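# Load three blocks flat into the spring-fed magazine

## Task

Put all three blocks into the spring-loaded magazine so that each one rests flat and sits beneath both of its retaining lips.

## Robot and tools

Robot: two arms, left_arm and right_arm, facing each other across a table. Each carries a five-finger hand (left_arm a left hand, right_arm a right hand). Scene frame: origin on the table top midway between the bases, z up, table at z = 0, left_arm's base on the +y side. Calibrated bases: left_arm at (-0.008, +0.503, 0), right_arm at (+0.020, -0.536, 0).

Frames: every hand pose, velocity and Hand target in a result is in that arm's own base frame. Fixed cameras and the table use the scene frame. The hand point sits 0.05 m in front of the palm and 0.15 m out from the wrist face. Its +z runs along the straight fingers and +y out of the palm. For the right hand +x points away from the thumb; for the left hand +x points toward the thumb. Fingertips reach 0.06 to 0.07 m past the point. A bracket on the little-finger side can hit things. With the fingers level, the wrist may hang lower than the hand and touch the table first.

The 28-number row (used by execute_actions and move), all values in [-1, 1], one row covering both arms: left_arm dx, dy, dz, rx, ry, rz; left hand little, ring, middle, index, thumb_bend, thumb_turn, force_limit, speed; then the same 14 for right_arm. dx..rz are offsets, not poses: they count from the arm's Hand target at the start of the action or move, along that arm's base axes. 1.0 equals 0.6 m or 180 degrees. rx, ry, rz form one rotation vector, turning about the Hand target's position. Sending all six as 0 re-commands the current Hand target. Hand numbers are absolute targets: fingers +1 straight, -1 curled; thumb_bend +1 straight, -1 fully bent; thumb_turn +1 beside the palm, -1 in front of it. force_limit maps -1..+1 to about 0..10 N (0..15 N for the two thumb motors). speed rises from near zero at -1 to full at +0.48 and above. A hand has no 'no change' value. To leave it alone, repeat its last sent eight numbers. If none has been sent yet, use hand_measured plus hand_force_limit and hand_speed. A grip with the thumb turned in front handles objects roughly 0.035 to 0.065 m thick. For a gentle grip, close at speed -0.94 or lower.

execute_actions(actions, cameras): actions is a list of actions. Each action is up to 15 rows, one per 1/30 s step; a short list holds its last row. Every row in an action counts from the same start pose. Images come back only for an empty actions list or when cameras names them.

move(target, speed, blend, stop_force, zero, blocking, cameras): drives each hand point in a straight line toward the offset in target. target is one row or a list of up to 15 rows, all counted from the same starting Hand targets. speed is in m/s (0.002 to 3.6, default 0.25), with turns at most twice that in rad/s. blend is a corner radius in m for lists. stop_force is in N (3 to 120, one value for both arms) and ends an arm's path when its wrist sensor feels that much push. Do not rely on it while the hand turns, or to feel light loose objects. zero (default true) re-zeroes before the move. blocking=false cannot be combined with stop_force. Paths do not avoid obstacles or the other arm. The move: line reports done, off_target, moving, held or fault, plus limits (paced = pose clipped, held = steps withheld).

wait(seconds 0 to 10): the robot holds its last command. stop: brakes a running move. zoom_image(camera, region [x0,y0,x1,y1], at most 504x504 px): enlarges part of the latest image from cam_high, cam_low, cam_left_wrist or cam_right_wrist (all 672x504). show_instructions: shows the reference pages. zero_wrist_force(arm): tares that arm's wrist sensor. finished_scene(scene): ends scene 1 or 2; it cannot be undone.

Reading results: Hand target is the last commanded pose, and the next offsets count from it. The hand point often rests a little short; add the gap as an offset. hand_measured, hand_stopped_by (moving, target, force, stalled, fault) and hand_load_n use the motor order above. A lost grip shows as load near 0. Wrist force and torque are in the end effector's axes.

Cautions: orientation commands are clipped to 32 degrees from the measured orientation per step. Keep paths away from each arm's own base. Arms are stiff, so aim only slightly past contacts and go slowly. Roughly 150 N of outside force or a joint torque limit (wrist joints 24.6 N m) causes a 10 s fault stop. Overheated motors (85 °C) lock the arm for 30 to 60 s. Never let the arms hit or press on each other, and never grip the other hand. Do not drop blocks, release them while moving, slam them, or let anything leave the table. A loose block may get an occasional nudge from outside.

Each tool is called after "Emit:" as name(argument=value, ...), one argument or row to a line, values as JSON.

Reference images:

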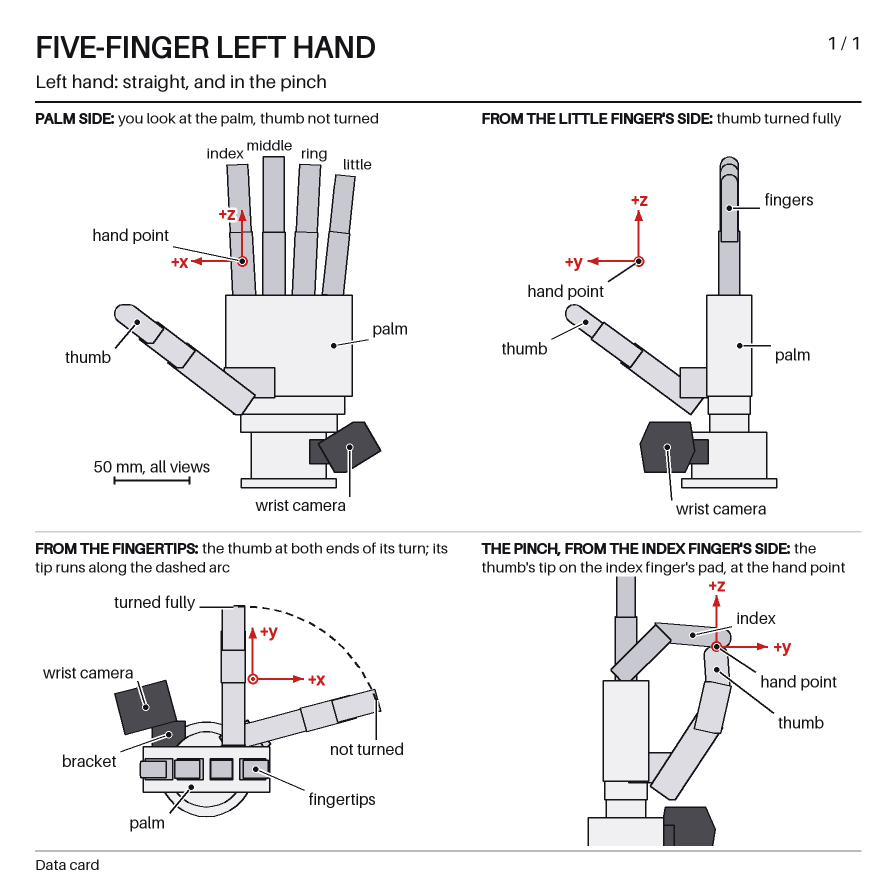

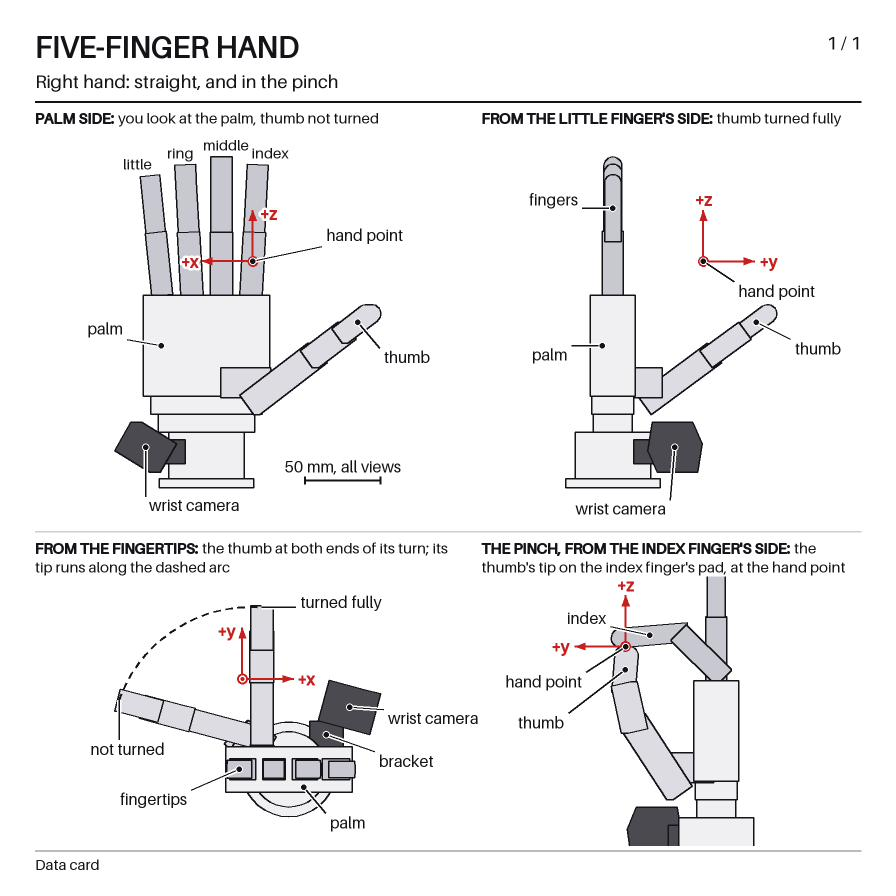

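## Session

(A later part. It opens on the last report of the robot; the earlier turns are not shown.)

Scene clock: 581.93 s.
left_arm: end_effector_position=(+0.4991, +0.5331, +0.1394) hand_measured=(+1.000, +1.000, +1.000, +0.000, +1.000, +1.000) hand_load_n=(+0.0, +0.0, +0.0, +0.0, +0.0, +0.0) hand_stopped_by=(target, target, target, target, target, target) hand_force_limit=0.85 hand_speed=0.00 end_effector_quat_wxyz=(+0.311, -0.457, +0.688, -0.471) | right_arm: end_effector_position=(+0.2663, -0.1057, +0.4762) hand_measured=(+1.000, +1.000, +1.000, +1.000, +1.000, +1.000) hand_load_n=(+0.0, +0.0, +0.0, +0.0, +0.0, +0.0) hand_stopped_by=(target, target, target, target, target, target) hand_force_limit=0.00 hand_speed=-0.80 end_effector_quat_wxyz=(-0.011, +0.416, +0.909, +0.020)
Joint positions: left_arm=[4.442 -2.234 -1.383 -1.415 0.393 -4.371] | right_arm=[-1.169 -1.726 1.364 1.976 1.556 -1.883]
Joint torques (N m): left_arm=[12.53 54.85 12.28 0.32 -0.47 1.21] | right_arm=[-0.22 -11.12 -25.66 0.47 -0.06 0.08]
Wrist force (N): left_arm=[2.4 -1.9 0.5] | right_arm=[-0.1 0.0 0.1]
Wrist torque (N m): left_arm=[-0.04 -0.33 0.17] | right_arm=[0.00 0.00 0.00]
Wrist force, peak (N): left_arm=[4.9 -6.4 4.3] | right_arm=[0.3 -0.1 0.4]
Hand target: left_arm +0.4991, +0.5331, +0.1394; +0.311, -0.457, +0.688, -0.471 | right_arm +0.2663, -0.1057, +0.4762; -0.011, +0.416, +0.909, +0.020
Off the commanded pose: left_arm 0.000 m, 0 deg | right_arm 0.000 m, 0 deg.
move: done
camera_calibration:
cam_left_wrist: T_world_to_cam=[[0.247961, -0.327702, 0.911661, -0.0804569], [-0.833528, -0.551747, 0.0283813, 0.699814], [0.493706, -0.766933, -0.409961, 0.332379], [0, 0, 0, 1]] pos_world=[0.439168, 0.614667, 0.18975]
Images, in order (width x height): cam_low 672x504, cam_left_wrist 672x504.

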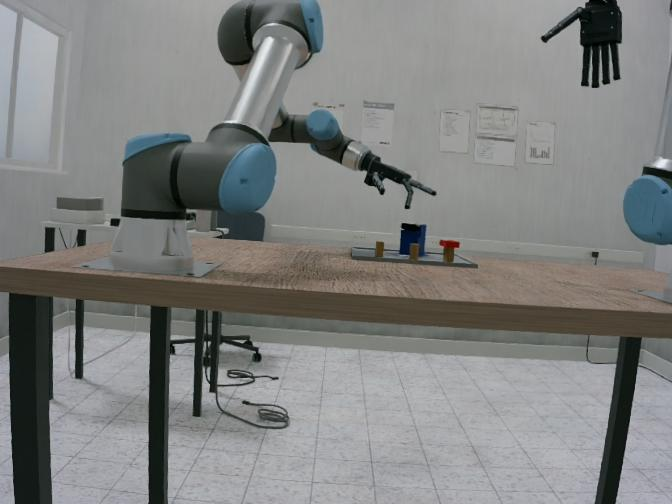

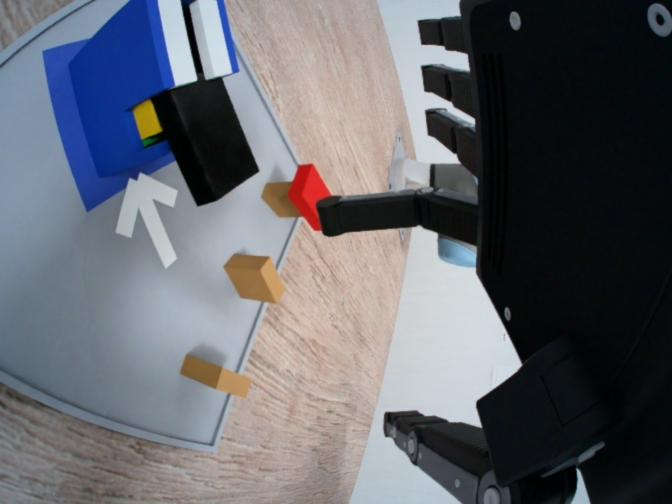

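Emit:
move(
  target=[0,0,-0.0743,0,0,0,1,1,1,0,1,1,0.85,0,0,0,0,0,0,0,1,1,1,1,1,1,0,-0.8],
  speed=0.1,
)

Emit:
move(
  target=[0.0329,0.0711,0,0,0,0,1,1,1,0,1,1,0.85,0,0,0,0,0,0,0,1,1,1,1,1,1,0,-0.8],
  speed=0.02,
  stop_force=15,
  cameras=["cam_left_wrist","cam_low"],
)

Emit:
zoom_image(
  camera="cam_left_wrist",
  region=[200, 60, 380, 260],
)

Emit:
zoom_image(
  camera="cam_low",
  region=[380, 190, 450, 250],
)

Scene clock: 584.07 s.
left_arm: end_effector_position=(+0.4991, +0.5332, +0.0949) hand_measured=(+1.000, +1.000, +1.000, +0.000, +1.000, +1.000) hand_load_n=(+0.0, +0.0, +0.0, +0.0, +0.0, +0.0) hand_stopped_by=(target, target, target, target, target, target) hand_force_limit=0.85 hand_speed=0.00 end_effector_quat_wxyz=(+0.311, -0.457, +0.688, -0.471) | right_arm: end_effector_position=(+0.2663, -0.1057, +0.4762) hand_measured=(+1.000, +1.000, +1.000, +1.000, +1.000, +1.000) hand_load_n=(+0.0, +0.0, +0.0, -0.5, +0.0, +0.0) hand_stopped_by=(target, target, target, target, target, target) hand_force_limit=0.00 hand_speed=-0.80 end_effector_quat_wxyz=(-0.011, +0.416, +0.909, +0.020)
Joint positions: left_arm=[4.442 -2.287 -1.419 -1.327 0.393 -4.37] | right_arm=[-1.169 -1.726 1.364 1.976 1.556 -1.883]
Joint torques (N m): left_arm=[-8.89 33.61 10.42 4.25 -1.76 -1.3] | right_arm=[0.19 -11.29 -25.6 0.56 -0.09 0.2]
Wrist force (N): left_arm=[2.4 -2.5 0.1] | right_arm=[0.1 -0.1 0.2]
Wrist torque (N m): left_arm=[-0.11 -0.35 0.33] | right_arm=[-0.04 -0.03 0.01]
Wrist force, peak (N): left_arm=[2.8 -2.9 0.1] | right_arm=[0.0 -0.4 0.2]
Hand target: left_arm +0.4991, +0.5331, +0.0948; +0.311, -0.457, +0.688, -0.471 | right_arm +0.2663, -0.1057, +0.4762; -0.011, +0.416, +0.909, +0.020
Off the commanded pose: left_arm 0.000 m, 0 deg | right_arm 0.000 m, 0 deg.
move: done

Scene clock: 587.47 s.
left_arm: end_effector_position=(+0.5189, +0.5758, +0.0948) hand_measured=(+1.000, +1.000, +1.000, +0.000, +1.000, +1.000) hand_load_n=(+0.0, +0.0, +0.0, +0.0, +0.0, +0.0) hand_stopped_by=(target, target, target, target, target, target) hand_force_limit=0.85 hand_speed=0.00 end_effector_quat_wxyz=(+0.311, -0.457, +0.688, -0.471) | right_arm: end_effector_position=(+0.2663, -0.1057, +0.4762) hand_measured=(+1.000, +1.000, +1.000, +1.000, +1.000, +1.000) hand_load_n=(+0.0, +0.0, +0.0, +0.0, +0.0, +0.0) hand_stopped_by=(target, target, target, target, target, target) hand_force_limit=0.00 hand_speed=-0.80 end_effector_quat_wxyz=(-0.011, +0.416, +0.909, +0.020)
Joint positions: left_arm=[4.432 -2.389 -1.236 -1.385 0.39 -4.396] | right_arm=[-1.169 -1.726 1.364 1.976 1.556 -1.883]
Joint torques (N m): left_arm=[-11.35 34.15 25.57 0.2 1.41 0.91] | right_arm=[-0.35 -10.95 -25.43 0.54 -0.07 0.16]
Wrist force (N): left_arm=[3.7 -7.8 -1.7] | right_arm=[-0.1 -0.2 0.3]
Wrist torque (N m): left_arm=[-0.10 -0.18 0.31] | right_arm=[-0.04 -0.01 0.00]
Wrist force, peak (N): left_arm=[17.8 3.7 1.5] | right_arm=[0.1 -0.3 0.3]
Hand target: left_arm +0.5189, +0.5758, +0.0948; +0.311, -0.457, +0.688, -0.471 | right_arm +0.2663, -0.1057, +0.4762; -0.011, +0.416, +0.909, +0.020
Off the commanded pose: left_arm 0.000 m, 0 deg | right_arm 0.000 m, 0 deg.
move: done
camera_calibration:
cam_left_wrist: T_world_to_cam=[[0.24795, -0.327683, 0.911671, -0.0307305], [-0.833487, -0.551812, 0.0283477, 0.741033], [0.493782, -0.766895, -0.409941, 0.336977], [0, 0, 0, 1]] pos_world=[0.458868, 0.657267, 0.14515]
Images, in order (width x height): cam_low 672x504, cam_left_wrist 672x504.

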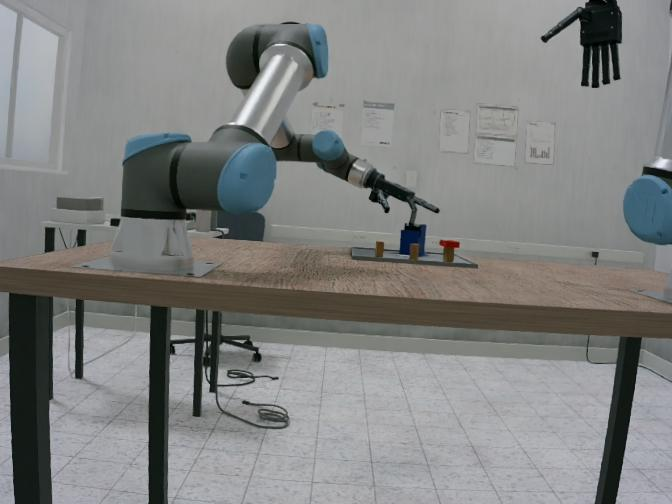

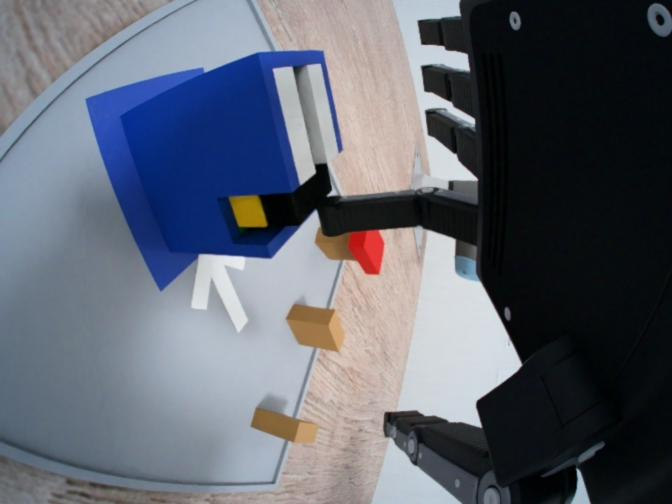

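Scaled by 2.520 from the camera's 672x504 image, which has a finer 960x720 frame.

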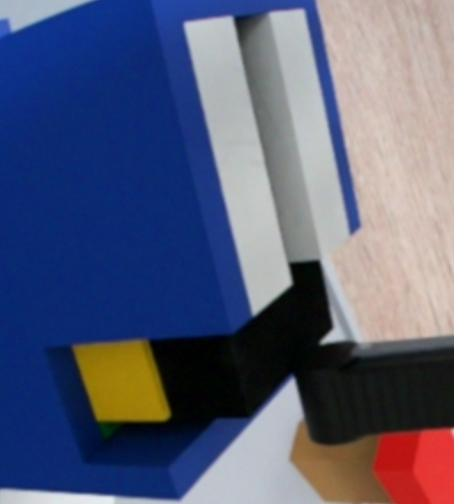

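Scaled by 7.200 from the camera's 672x504 image, which has a finer 960x720 frame.

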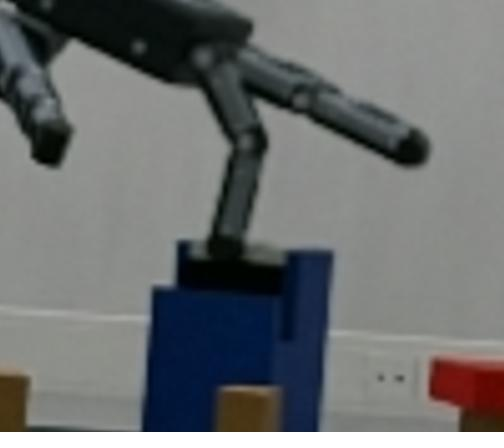

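Emit:
move(
  target=[
    [0,0,0.01,0,0,0,1,1,1,0,1,1,0.85,0,0,0,0,0,0,0,1,1,1,1,1,1,0,-0.8],
    [-0.0154,-0.0333,0.01,0,0,0,1,1,1,0,1,1,0.85,0,0,0,0,0,0,0,1,1,1,1,1,1,0,-0.8],
    [-0.0154,-0.0333,-0.0072,0,0,0,1,1,1,0,1,1,0.85,0,0,0,0,0,0,0,1,1,1,1,1,1,0,-0.8],
  ],
  speed=0.06,
  blend=[0.003,0.003,0],
)

Emit:
move(
  target=[0.0165,0.0357,0,0,0,0,1,1,1,0,1,1,0.85,0,0,0,0,0,0,0,1,1,1,1,1,1,0,-0.8],
  speed=0.015,
  stop_force=10,
  cameras=["cam_left_wrist","cam_low"],
)

Emit:
zoom_image(
  camera="cam_left_wrist",
  region=[200, 60, 380, 260],
)

Emit:
zoom_image(
  camera="cam_low",
  region=[380, 190, 450, 250],
)

Scene clock: 590.00 s.
left_arm: end_effector_position=(+0.5097, +0.5558, +0.0906) hand_measured=(+1.000, +1.000, +1.000, +0.000, +1.000, +1.000) hand_load_n=(+0.0, +0.0, +0.0, +0.0, +0.0, +0.0) hand_stopped_by=(target, target, target, target, target, target) hand_force_limit=0.85 hand_speed=0.00 end_effector_quat_wxyz=(+0.311, -0.457, +0.688, -0.471) | right_arm: end_effector_position=(+0.2663, -0.1057, +0.4762) hand_measured=(+1.000, +1.000, +1.000, +1.000, +1.000, +1.000) hand_load_n=(+0.0, +0.0, +0.0, +0.0, +0.0, +0.0) hand_stopped_by=(target, target, target, target, target, target) hand_force_limit=0.00 hand_speed=-0.80 end_effector_quat_wxyz=(-0.011, +0.416, +0.909, +0.020)
Joint positions: left_arm=[4.437 -2.345 -1.327 -1.348 0.391 -4.384] | right_arm=[-1.169 -1.726 1.364 1.976 1.556 -1.883]
Joint torques (N m): left_arm=[12.49 34.83 11.54 3.99 -0.16 -1.08] | right_arm=[0.02 -10.57 -25.67 0.52 -0.03 0.14]
Wrist force (N): left_arm=[1.7 -2.4 0.6] | right_arm=[0.0 -0.3 0.2]
Wrist torque (N m): left_arm=[-0.12 -0.22 0.22] | right_arm=[-0.05 -0.01 0.00]
Wrist force, peak (N): left_arm=[4.0 -8.1 -1.8] | right_arm=[-0.2 0.1 0.4]
Hand target: left_arm +0.5096, +0.5558, +0.0905; +0.311, -0.457, +0.688, -0.471 | right_arm +0.2663, -0.1057, +0.4762; -0.011, +0.416, +0.909, +0.020
Off the commanded pose: left_arm 0.000 m, 0 deg | right_arm 0.000 m, 0 deg.
move: done

Scene clock: 592.90 s.
left_arm: end_effector_position=(+0.5186, +0.5751, +0.0905) hand_measured=(+1.000, +1.000, +1.000, +0.000, +1.000, +1.000) hand_load_n=(+0.0, +0.0, +0.0, -2.0, +0.0, +0.0) hand_stopped_by=(target, target, target, target, target, target) hand_force_limit=0.85 hand_speed=0.00 end_effector_quat_wxyz=(+0.311, -0.457, +0.688, -0.471) | right_arm: end_effector_position=(+0.2663, -0.1057, +0.4762) hand_measured=(+1.000, +1.000, +1.000, +1.000, +1.000, +1.000) hand_load_n=(+0.0, +0.0, +0.0, +0.0, +0.0, +0.0) hand_stopped_by=(target, target, target, target, target, target) hand_force_limit=0.00 hand_speed=-0.80 end_effector_quat_wxyz=(-0.011, +0.416, +0.909, +0.020)
Joint positions: left_arm=[4.432 -2.392 -1.242 -1.375 0.39 -4.396] | right_arm=[-1.169 -1.726 1.364 1.976 1.556 -1.883]
Joint torques (N m): left_arm=[14.3 58.83 13.02 5.41 -1.64 1.49] | right_arm=[0.3 -10.99 -25.63 0.56 -0.04 0.1]
Wrist force (N): left_arm=[10.7 -4.0 -2.4] | right_arm=[0.2 -0.2 0.2]
Wrist torque (N m): left_arm=[-0.13 -0.03 0.21] | right_arm=[-0.04 -0.03 0.01]
Wrist force, peak (N): left_arm=[20.9 -5.7 -3.9] | right_arm=[0.2 -0.3 0.3]
Hand target: left_arm +0.5186, +0.5751, +0.0905; +0.311, -0.457, +0.688, -0.471 (not the last commanded pose) | right_arm +0.2663, -0.1057, +0.4762; -0.011, +0.416, +0.909, +0.020
Off the commanded pose: left_arm 0.002 m, 0 deg | right_arm 0.000 m, 0 deg.
move: contact (left_arm)
camera_calibration:
cam_left_wrist: T_world_to_cam=[[0.248014, -0.327677, 0.911656, -0.0269965], [-0.833446, -0.551872, 0.0283774, 0.740535], [0.493819, -0.766854, -0.409973, 0.334786], [0, 0, 0, 1]] pos_world=[0.458568, 0.656566, 0.14085]
Images, in order (width x height): cam_low 672x504, cam_left_wrist 672x504.

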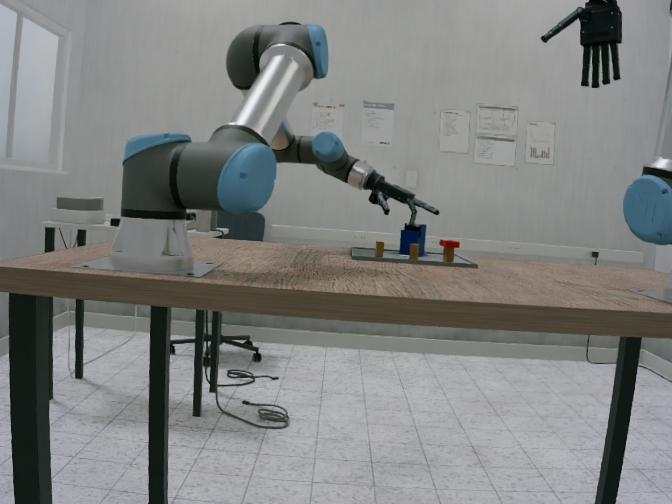

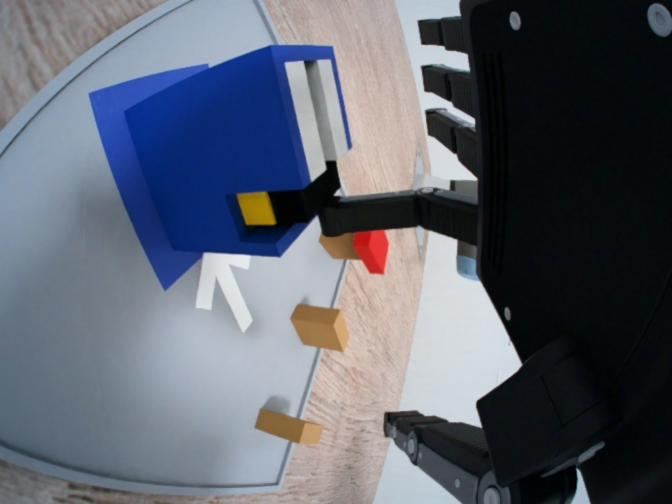

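Scaled by 2.520 from the camera's 672x504 image, which has a finer 960x720 frame.

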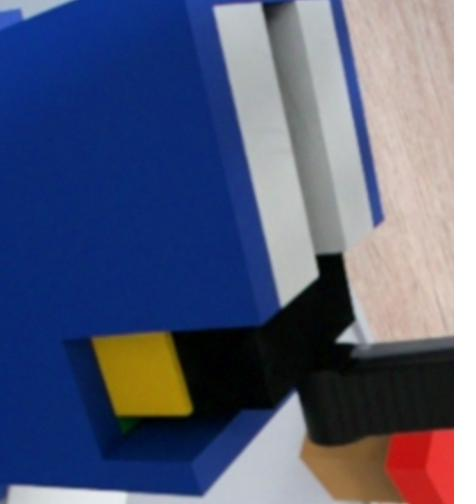

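Scaled by 7.200 from the camera's 672x504 image, which has a finer 960x720 frame.

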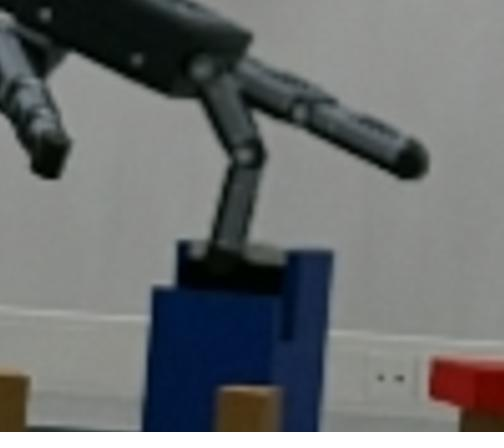

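Emit:
move(
  target=[
    [-0.0035,-0.0076,0,0,0,0,1,1,1,0,1,1,0.85,0,0,0,0,0,0,0,1,1,1,1,1,1,0,-0.8],
    [-0.0035,-0.0076,0.1158,0,0,0,1,1,1,0,1,1,0.85,0,0,0,0,0,0,0,1,1,1,1,1,1,0,-0.8],
    [0.147,-0.2723,0.1158,0.072,-0.0122,0.1687,1,1,1,0,1,1,0.85,0,0,0,0,0,0,0,1,1,1,1,1,1,0,-0.8],
    [0.147,-0.2723,0.1158,0.072,-0.0122,0.1687,1,1,0.3,0.3,0.6,-1,0.85,0,0,0,0,0,0,0,1,1,1,1,1,1,0,-0.8],
  ],
  speed=[0.04,0.12,0.15,0.15],
  blend=[0.002,0.03,0.0,0],
  cameras=["cam_left_wrist","cam_low"],
)

Emit:
zoom_image(
  camera="cam_left_wrist",
  region=[110, 60, 380, 330],
)

Emit:
zoom_image(
  camera="cam_low",
  region=[380, 190, 450, 250],
)

Scene clock: 599.67 s.
left_arm: end_effector_position=(+0.6068, +0.4117, +0.1600) hand_measured=(+1.000, +1.000, +0.300, +0.300, +0.600, -1.000) hand_load_n=(+0.0, +0.0, +0.0, +0.0, +0.0, +0.0) hand_stopped_by=(target, target, target, target, target, target) hand_force_limit=0.85 hand_speed=0.00 end_effector_quat_wxyz=(-0.485, +0.574, -0.586, +0.302) | right_arm: end_effector_position=(+0.2663, -0.1057, +0.4762) hand_measured=(+1.000, +1.000, +1.000, +1.000, +1.000, +1.000) hand_load_n=(+0.0, +0.0, +0.0, +0.0, +0.0, +0.0) hand_stopped_by=(target, target, target, target, target, target) hand_force_limit=0.00 hand_speed=-0.80 end_effector_quat_wxyz=(-0.011, +0.416, +0.909, +0.020)
Joint positions: left_arm=[4.152 -2.149 -1.856 0.379 0.84 -5.706] | right_arm=[-1.169 -1.726 1.364 1.976 1.556 -1.883]
Joint torques (N m): left_arm=[-12.38 24.07 7.93 3.9 1.16 -1.16] | right_arm=[-0.3 -10.57 -25.78 0.48 -0.11 0.15]
Wrist force (N): left_arm=[0.5 -2.6 0.2] | right_arm=[0.0 0.1 0.2]
Wrist torque (N m): left_arm=[-0.12 -0.12 0.22] | right_arm=[0.01 -0.01 0.01]
Wrist force, peak (N): left_arm=[11.2 -3.9 -2.5] | right_arm=[0.2 -0.4 0.2]
Hand target: left_arm +0.6068, +0.4117, +0.1600; -0.485, +0.574, -0.586, +0.302 | right_arm +0.2663, -0.1057, +0.4762; -0.011, +0.416, +0.909, +0.020
Off the commanded pose: left_arm 0.000 m, 0 deg | right_arm 0.000 m, 0 deg.
move: done
camera_calibration:
cam_left_wrist: T_world_to_cam=[[0.399639, -0.35547, 0.844944, -0.235589], [-0.43952, -0.883194, -0.16368, 0.650007], [0.804432, -0.305957, -0.509194, -0.16789], [0, 0, 0, 1]] pos_world=[0.514898, 0.43897, 0.219964]
Images, in order (width x height): cam_low 672x504, cam_left_wrist 672x504.

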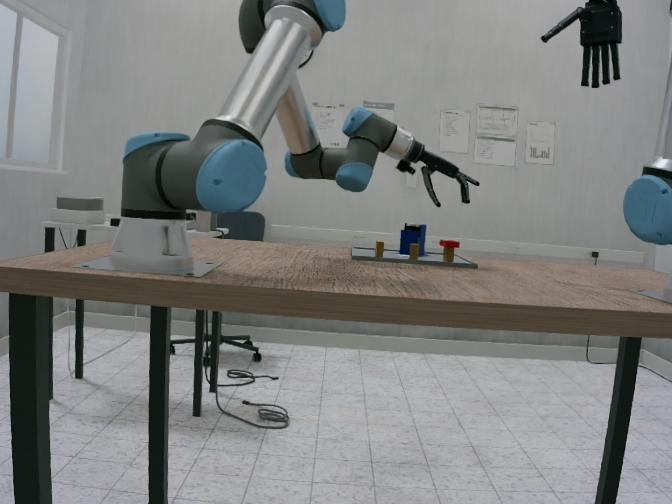

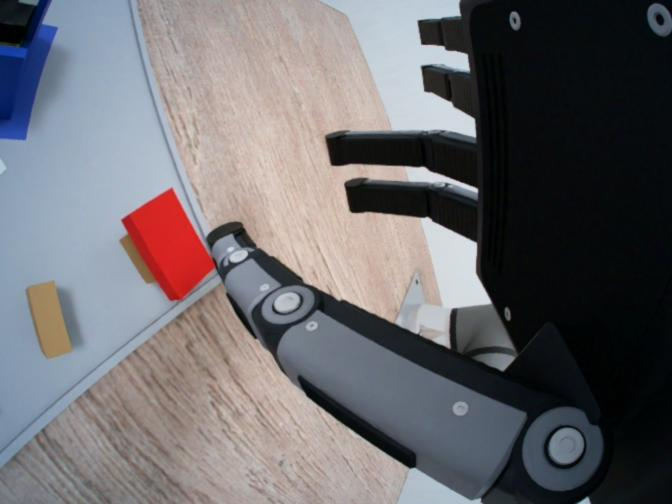

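Scaled by 1.867 from the camera's 672x504 image, which has a finer 960x720 frame.

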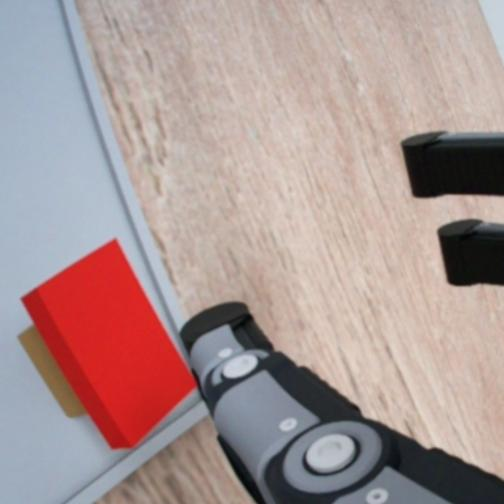

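Scaled by 7.200 from the camera's 672x504 image, which has a finer 960x720 frame.

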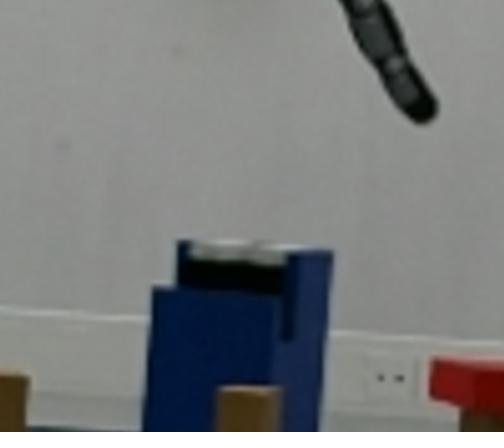

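Emit:
move(
  target=[
    [0.0013,0.0053,-0.12,0,0,-0.0045,1,1,0.3,0.3,0.6,-1,0.85,0,0,0,0,0,0,0,1,1,1,1,1,1,0,-0.8],
    [0.0013,0.0053,-0.1633,0,0,-0.0045,1,1,0.3,0.3,0.6,-1,0.85,0,0,0,0,0,0,0,1,1,1,1,1,1,0,-0.8],
  ],
  speed=[0.12,0.03],
  stop_force=5,
  cameras=["cam_left_wrist","cam_low"],
)

Emit:
zoom_image(
  camera="cam_left_wrist",
  region=[170, 90, 400, 320],
)

Emit:
zoom_image(
  camera="cam_low",
  region=[420, 210, 480, 260],
)

Scene clock: 604.97 s.
left_arm: end_effector_position=(+0.6075, +0.4149, +0.0620) hand_measured=(+1.000, +1.000, +0.300, +0.300, +0.600, -1.000) hand_load_n=(+0.0, +0.0, +0.0, +0.0, +0.0, +0.0) hand_stopped_by=(target, target, target, target, target, target) hand_force_limit=0.85 hand_speed=0.00 end_effector_quat_wxyz=(-0.483, +0.570, -0.590, +0.305) | right_arm: end_effector_position=(+0.2663, -0.1057, +0.4762) hand_measured=(+1.000, +1.000, +1.000, +1.000, +1.000, +1.000) hand_load_n=(+0.0, +0.0, +0.0, +0.0, +0.0, +0.0) hand_stopped_by=(target, target, target, target, target, target) hand_force_limit=0.00 hand_speed=-0.80 end_effector_quat_wxyz=(-0.011, +0.416, +0.909, +0.020)
Joint positions: left_arm=[4.157 -2.351 -1.85 0.566 0.823 -5.694] | right_arm=[-1.169 -1.726 1.364 1.976 1.556 -1.883]
Joint torques (N m): left_arm=[4.89 28.57 19.91 4.16 -1.55 -0.89] | right_arm=[-0.2 -10.72 -25.11 0.56 -0.06 0.04]
Wrist force (N): left_arm=[0.8 -2.9 0.5] | right_arm=[0.1 -0.2 0.2]
Wrist torque (N m): left_arm=[-0.16 -0.19 0.11] | right_arm=[-0.04 -0.03 0.01]
Wrist force, peak (N): left_arm=[0.6 -3.3 0.0] | right_arm=[-0.1 -0.3 0.3]
Hand target: left_arm +0.6075, +0.4149, +0.0620; -0.483, +0.570, -0.590, +0.305 | right_arm +0.2663, -0.1057, +0.4762; -0.011, +0.416, +0.909, +0.020
Off the commanded pose: left_arm 0.000 m, 0 deg | right_arm 0.000 m, 0 deg.
move: done
camera_calibration:
cam_left_wrist: T_world_to_cam=[[0.39455, -0.361065, 0.844963, -0.146658], [-0.451924, -0.876909, -0.163693, 0.642095], [0.80006, -0.317274, -0.509158, -0.210078], [0, 0, 0, 1]] pos_world=[0.516117, 0.443454, 0.122064]
Images, in order (width x height): cam_low 672x504, cam_left_wrist 672x504.

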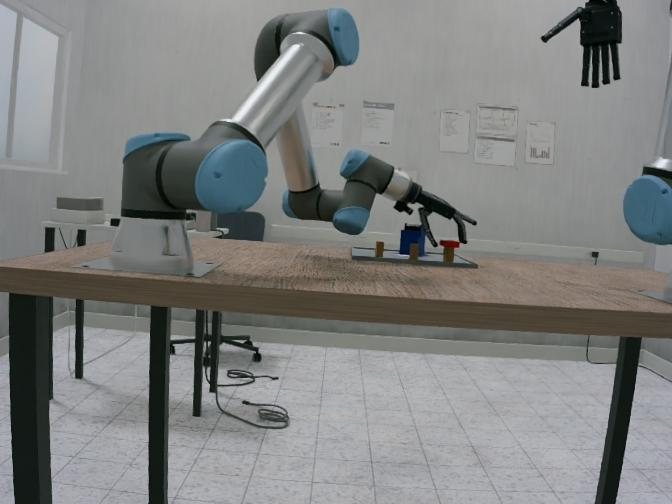

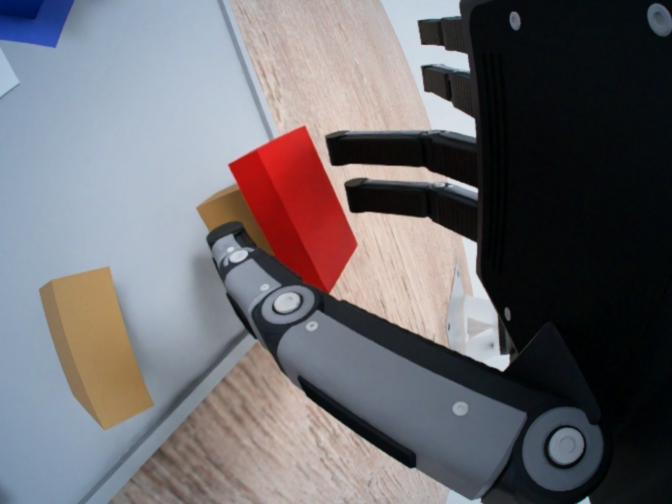

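Scaled by 2.191 from the camera's 672x504 image, which has a finer 960x720 frame.

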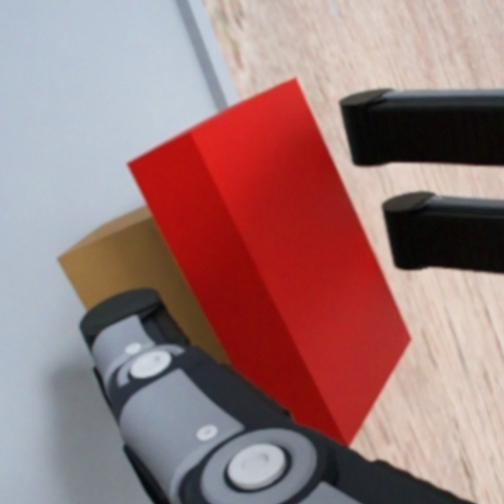

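Scaled by 8.400 from the camera's 672x504 image, which has a finer 960x720 frame.

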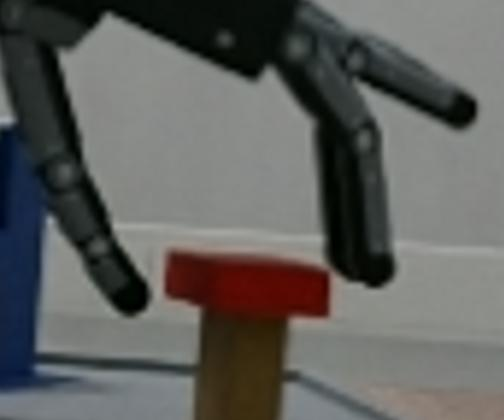

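Emit:
move(
  target=[
    [0,0,0,0,0,0,1,1,0.152,0.15,0.45,-1,1,-0.6,0,0,0,0,0,0,1,1,1,1,1,1,0,-0.8],
    [0,0,0,0,0,0,1,1,0.152,0.15,-0.12,-1,1,-0.87,0,0,0,0,0,0,1,1,1,1,1,1,0,-0.8],
  ],
  speed=0.03,
  cameras=["cam_left_wrist","cam_low"],
)

Emit:
zoom_image(
  camera="cam_left_wrist",
  region=[170, 90, 400, 320],
)

Emit:
zoom_image(
  camera="cam_low",
  region=[420, 210, 480, 260],
)

Scene clock: 608.83 s.
left_arm: end_effector_position=(+0.6075, +0.4149, +0.0620) hand_measured=(+1.000, +1.000, +0.152, +0.152, +0.268, -1.000) hand_load_n=(+0.0, +0.0, +6.0, +8.0, +14.5, -1.0) hand_stopped_by=(target, target, target, target, force, target) hand_force_limit=1.00 hand_speed=-0.87 end_effector_quat_wxyz=(-0.483, +0.570, -0.590, +0.305) | right_arm: end_effector_position=(+0.2663, -0.1057, +0.4762) hand_measured=(+1.000, +1.000, +1.000, +1.000, +1.000, +1.000) hand_load_n=(+0.0, +0.0, +0.0, +0.0, +0.0, +0.0) hand_stopped_by=(target, target, target, target, target, target) hand_force_limit=0.00 hand_speed=-0.80 end_effector_quat_wxyz=(-0.011, +0.416, +0.909, +0.020)
Joint positions: left_arm=[4.157 -2.351 -1.85 0.566 0.823 -5.694] | right_arm=[-1.169 -1.726 1.364 1.976 1.556 -1.883]
Joint torques (N m): left_arm=[-9.13 28.4 17.75 2.77 0.29 -1.26] | right_arm=[-0.58 -11.22 -25.64 0.54 -0.17 0.05]
Wrist force (N): left_arm=[0.7 -2.1 0.6] | right_arm=[-0.1 -0.1 0.2]
Wrist torque (N m): left_arm=[-0.12 -0.16 0.09] | right_arm=[-0.04 0.00 0.00]
Wrist force, peak (N): left_arm=[0.5 -3.1 0.3] | right_arm=[-0.1 -0.3 0.3]
Hand target: left_arm +0.6075, +0.4149, +0.0620; -0.483, +0.570, -0.590, +0.305 | right_arm +0.2663, -0.1057, +0.4762; -0.011, +0.416, +0.909, +0.020
Off the commanded pose: left_arm 0.000 m, 0 deg | right_arm 0.000 m, 0 deg.
move: done
camera_calibration:
cam_left_wrist: T_world_to_cam=[[0.39458, -0.361078, 0.844943, -0.146666], [-0.451961, -0.876894, -0.16367, 0.642105], [0.800024, -0.3173, -0.509198, -0.210043], [0, 0, 0, 1]] pos_world=[0.516117, 0.443454, 0.122064]
Images, in order (width x height): cam_low 672x504, cam_left_wrist 672x504.

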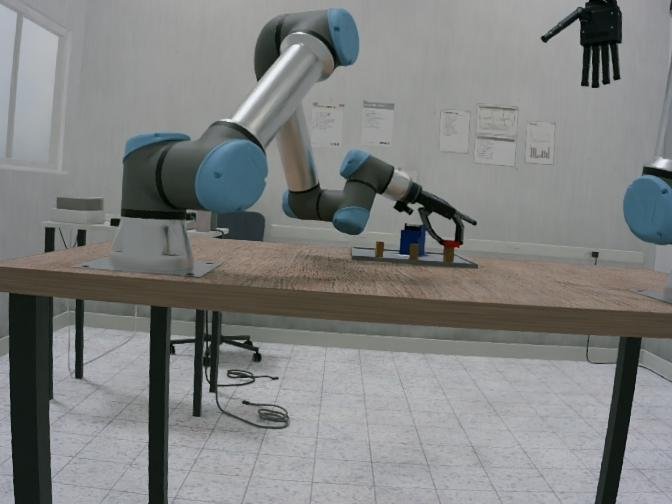

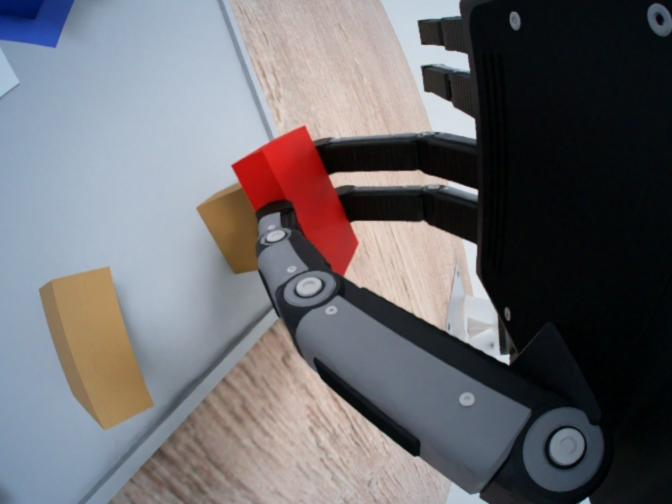

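Scaled by 2.191 from the camera's 672x504 image, which has a finer 960x720 frame.

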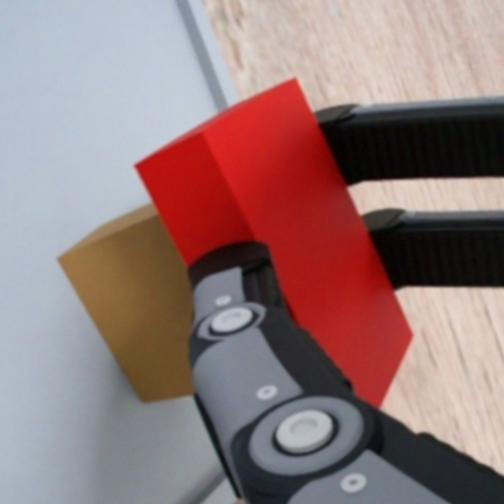

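Scaled by 8.400 from the camera's 672x504 image, which has a finer 960x720 frame.

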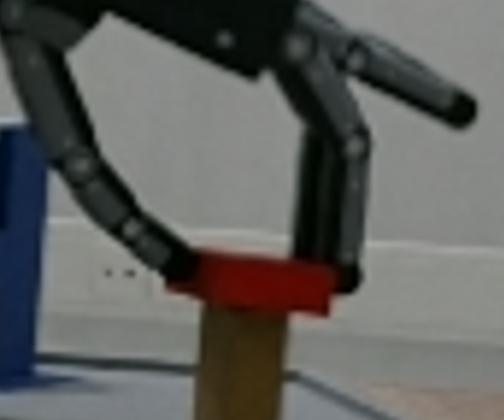

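Emit:
move(
  target=[
    [0,0,0.1633,0,0,0,1,1,0.152,0.15,-0.12,-1,1,-0.87,0,0,0,0,0,0,1,1,1,1,1,1,0,-0.8],
    [-0.1382,0.2432,0.1633,-0.2213,0.039,-0.1582,1,1,0.152,0.15,-0.12,-1,1,-0.87,0,0,0,0,0,0,1,1,1,1,1,1,0,-0.8],
  ],
  speed=[0.1,0.15],
  blend=[0.02,0],
  cameras=["cam_left_wrist","cam_low"],
)

Emit:
zoom_image(
  camera="cam_left_wrist",
  region=[100, 30, 390, 320],
)

Emit:
zoom_image(
  camera="cam_low",
  region=[380, 190, 450, 250],
)

Scene clock: 616.63 s.
left_arm: end_effector_position=(+0.5246, +0.5608, +0.1600) hand_measured=(+1.000, +1.000, +0.152, +0.152, +0.268, -1.000) hand_load_n=(+0.0, +0.0, +6.0, +8.0, +14.5, -1.5) hand_stopped_by=(target, target, target, target, force, target) hand_force_limit=1.00 hand_speed=-0.87 end_effector_quat_wxyz=(-0.138, +0.557, -0.599, +0.558) | right_arm: end_effector_position=(+0.2663, -0.1057, +0.4762) hand_measured=(+1.000, +1.000, +1.000, +1.000, +1.000, +1.000) hand_load_n=(+0.0, +0.0, +0.0, +0.0, +0.0, +0.0) hand_stopped_by=(target, target, target, target, target, target) hand_force_limit=0.00 hand_speed=-0.80 end_effector_quat_wxyz=(-0.011, +0.416, +0.909, +0.020)
Joint positions: left_arm=[4.408 -2.507 -0.826 -2.027 0.438 -4.523] | right_arm=[-1.169 -1.726 1.364 1.976 1.556 -1.883]
Joint torques (N m): left_arm=[-12.54 40.41 29.1 -0.06 0.58 1.47] | right_arm=[-0.28 -10.66 -25.7 0.49 -0.06 0.17]
Wrist force (N): left_arm=[1.5 -1.4 0.2] | right_arm=[0.0 0.0 0.2]
Wrist torque (N m): left_arm=[-0.02 -0.09 0.11] | right_arm=[-0.02 -0.01 0.00]
Wrist force, peak (N): left_arm=[1.0 -2.6 0.4] | right_arm=[0.4 -0.2 0.1]
Hand target: left_arm +0.5246, +0.5608, +0.1600; -0.138, +0.557, -0.599, +0.559 | right_arm +0.2663, -0.1057, +0.4762; -0.011, +0.416, +0.909, +0.020
Off the commanded pose: left_arm 0.000 m, 0 deg | right_arm 0.000 m, 0 deg.
move: done
camera_calibration:
cam_left_wrist: T_world_to_cam=[[0.430774, 0.0673591, 0.899943, -0.412053], [-0.788911, -0.456143, 0.411768, 0.597311], [0.438239, -0.887354, -0.143354, 0.403424], [0, 0, 0, 1]] pos_world=[0.471931, 0.658195, 0.182703]
Images, in order (width x height): cam_low 672x504, cam_left_wrist 672x504.

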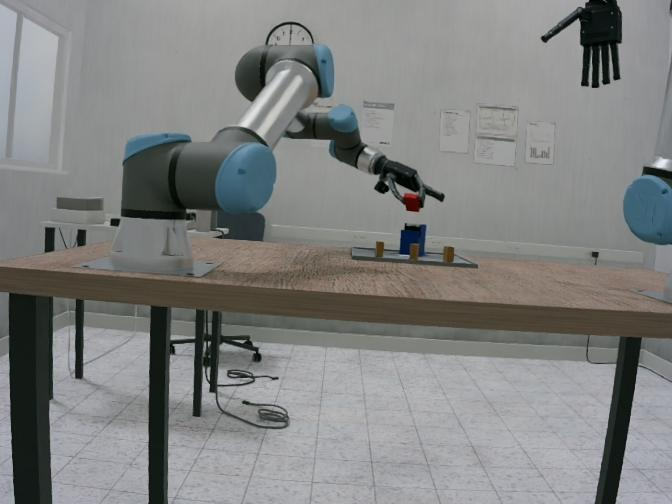

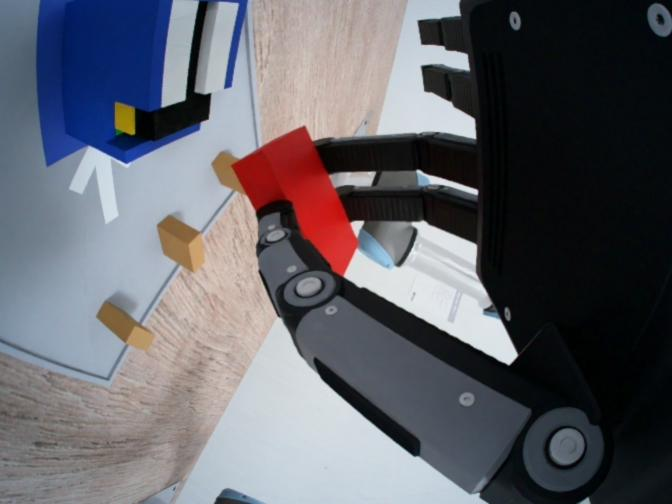

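Scaled by 1.738 from the camera's 672x504 image, which has a finer 960x720 frame.

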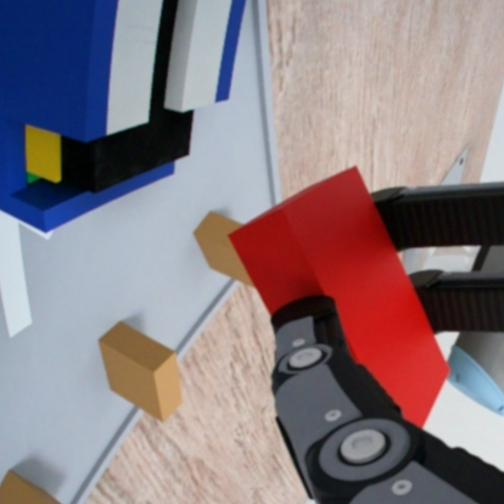

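Scaled by 7.200 from the camera's 672x504 image, which has a finer 960x720 frame.

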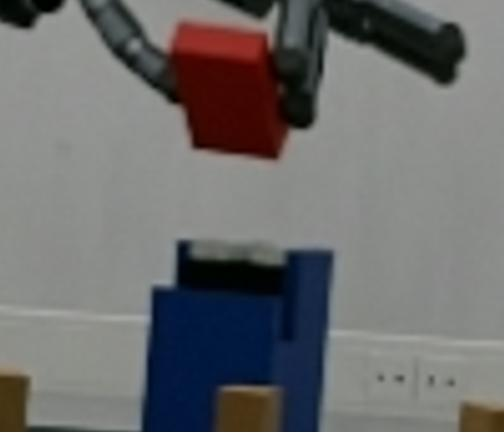

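Emit:
move(
  target=[
    [0,0,0,0,0,0,1,1,0.05,0.05,-0.12,-1,0.75,-0.93,0,0,0,0,0,0,1,1,1,1,1,1,0,-0.8],
    [0,0,-0.06,0,0,0,1,1,0.05,0.05,-0.12,-1,0.75,-0.93,0,0,0,0,0,0,1,1,1,1,1,1,0,-0.8],
  ],
  speed=0.08,
)

Scene clock: 618.93 s.
left_arm: end_effector_position=(+0.5246, +0.5608, +0.1241) hand_measured=(+1.000, +1.000, +0.142, +0.142, +0.268, -1.000) hand_load_n=(+0.0, +0.0, +8.5, +9.5, +19.0, -1.5) hand_stopped_by=(target, target, force, force, force, target) hand_force_limit=0.75 hand_speed=-0.93 end_effector_quat_wxyz=(-0.138, +0.557, -0.599, +0.559) end_effector_velocity=(+0.000, +0.000, -0.002) end_effector_angular_velocity=(+0.001, +0.000, +0.000) | right_arm: end_effector_position=(+0.2663, -0.1057, +0.4762) hand_measured=(+1.000, +1.000, +1.000, +1.000, +1.000, +1.000) hand_load_n=(+0.0, +0.0, +0.0, +0.0, +0.0, +0.0) hand_stopped_by=(target, target, target, target, target, target) hand_force_limit=0.00 hand_speed=-0.80 end_effector_quat_wxyz=(-0.011, +0.416, +0.909, +0.020)
Joint positions: left_arm=[4.408 -2.532 -0.87 -1.958 0.438 -4.522] | right_arm=[-1.169 -1.726 1.364 1.976 1.556 -1.883]
Joint velocities: left_arm=[0 -0.002 -0.002 0.005 0.001 -0.001] | right_arm=[within noise]
Joint torques (N m): left_arm=[-11.8 40.1 12.05 3.21 -2.43 -1.25] | right_arm=[-0.4 -10.85 -25.33 0.48 -0.06 0.18]
Wrist force (N): left_arm=[1.3 -1.8 0.0] | right_arm=[-0.1 -0.2 0.0]
Wrist torque (N m): left_arm=[-0.05 -0.05 0.24] | right_arm=[-0.04 0.01 -0.01]
Wrist force, peak (N): left_arm=[1.7 -2.1 0.2] | right_arm=[-0.2 -0.5 0.2]
Hand target: left_arm +0.5246, +0.5608, +0.1240; -0.138, +0.557, -0.599, +0.559 | right_arm +0.2663, -0.1057, +0.4762; -0.011, +0.416, +0.909, +0.020
Off the commanded pose: left_arm 0.000 m, 0 deg | right_arm 0.000 m, 0 deg.
move: done

Emit:
move(
  target=[0,0,-0.0313,0,0,0,1,1,0.05,0.05,-0.12,-1,0.75,-0.93,0,0,0,0,0,0,1,1,1,1,1,1,0,-0.8],
  speed=0.012,
  stop_force=11,
  cameras=["cam_left_wrist","cam_low"],
)

Emit:
zoom_image(
  camera="cam_left_wrist",
  region=[200, 60, 380, 260],
)

Emit:
zoom_image(
  camera="cam_low",
  region=[395, 210, 435, 245],
)

Scene clock: 622.10 s.
left_arm: end_effector_position=(+0.5246, +0.5608, +0.1052) hand_measured=(+1.000, +1.000, +0.142, +0.142, +0.268, -1.000) hand_load_n=(+0.0, +0.0, +9.0, +9.5, +18.5, -1.0) hand_stopped_by=(target, target, force, force, force, target) hand_force_limit=0.75 hand_speed=-0.93 end_effector_quat_wxyz=(-0.138, +0.557, -0.599, +0.559) | right_arm: end_effector_position=(+0.2663, -0.1057, +0.4762) hand_measured=(+1.000, +1.000, +1.000, +1.000, +1.000, +1.000) hand_load_n=(+0.0, +0.0, +0.0, +0.0, +0.0, +0.0) hand_stopped_by=(target, target, target, target, target, target) hand_force_limit=0.00 hand_speed=-0.80 end_effector_quat_wxyz=(-0.011, +0.416, +0.909, +0.020)
Joint positions: left_arm=[4.408 -2.548 -0.89 -1.922 0.438 -4.522] | right_arm=[-1.169 -1.726 1.364 1.976 1.556 -1.883]
Joint torques (N m): left_arm=[-8.46 36.72 12.07 3.85 0.24 -0.78] | right_arm=[-0.19 -11.36 -25.7 0.55 -0.03 0.1]
Wrist force (N): left_arm=[6.4 -7.4 -1.9] | right_arm=[0.1 -0.2 0.1]
Wrist torque (N m): left_arm=[-0.10 0.04 0.35] | right_arm=[-0.05 -0.02 0.00]
Wrist force, peak (N): left_arm=[6.6 -7.8 -2.1] | right_arm=[-0.2 -0.3 0.3]
Hand target: left_arm +0.5246, +0.5608, +0.1052; -0.138, +0.557, -0.599, +0.559 | right_arm +0.2663, -0.1057, +0.4762; -0.011, +0.416, +0.909, +0.020
Off the commanded pose: left_arm 0.000 m, 0 deg | right_arm 0.000 m, 0 deg.
move: done
camera_calibration:
cam_left_wrist: T_world_to_cam=[[0.430729, 0.0673276, 0.899967, -0.362747], [-0.789151, -0.455713, 0.411784, 0.619827], [0.437851, -0.887577, -0.143157, 0.395921], [0, 0, 0, 1]] pos_world=[0.472029, 0.658296, 0.127904]
Images, in order (width x height): cam_low 672x504, cam_left_wrist 672x504.

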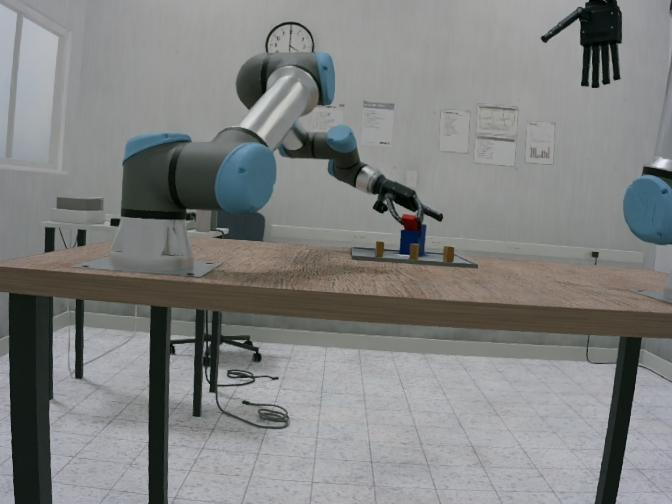

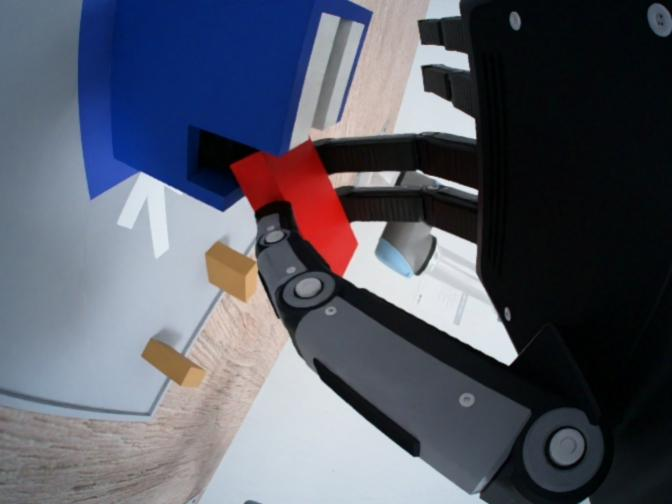

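Scaled by 2.520 from the camera's 672x504 image, which has a finer 960x720 frame.

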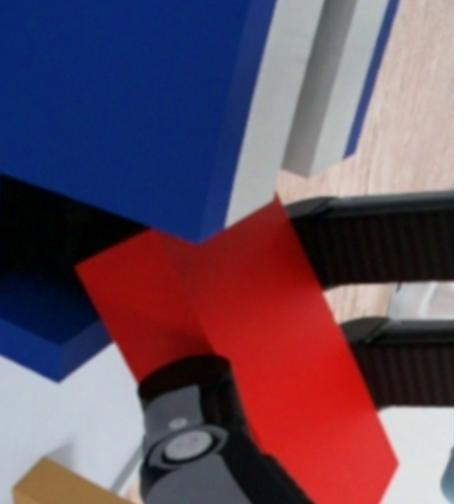

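Scaled by 12.600 from the camera's 672x504 image, which has a finer 960x720 frame.

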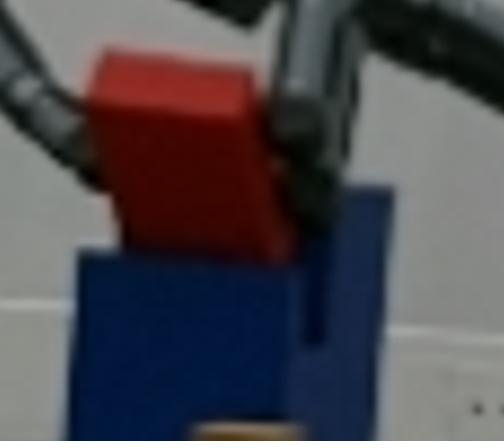

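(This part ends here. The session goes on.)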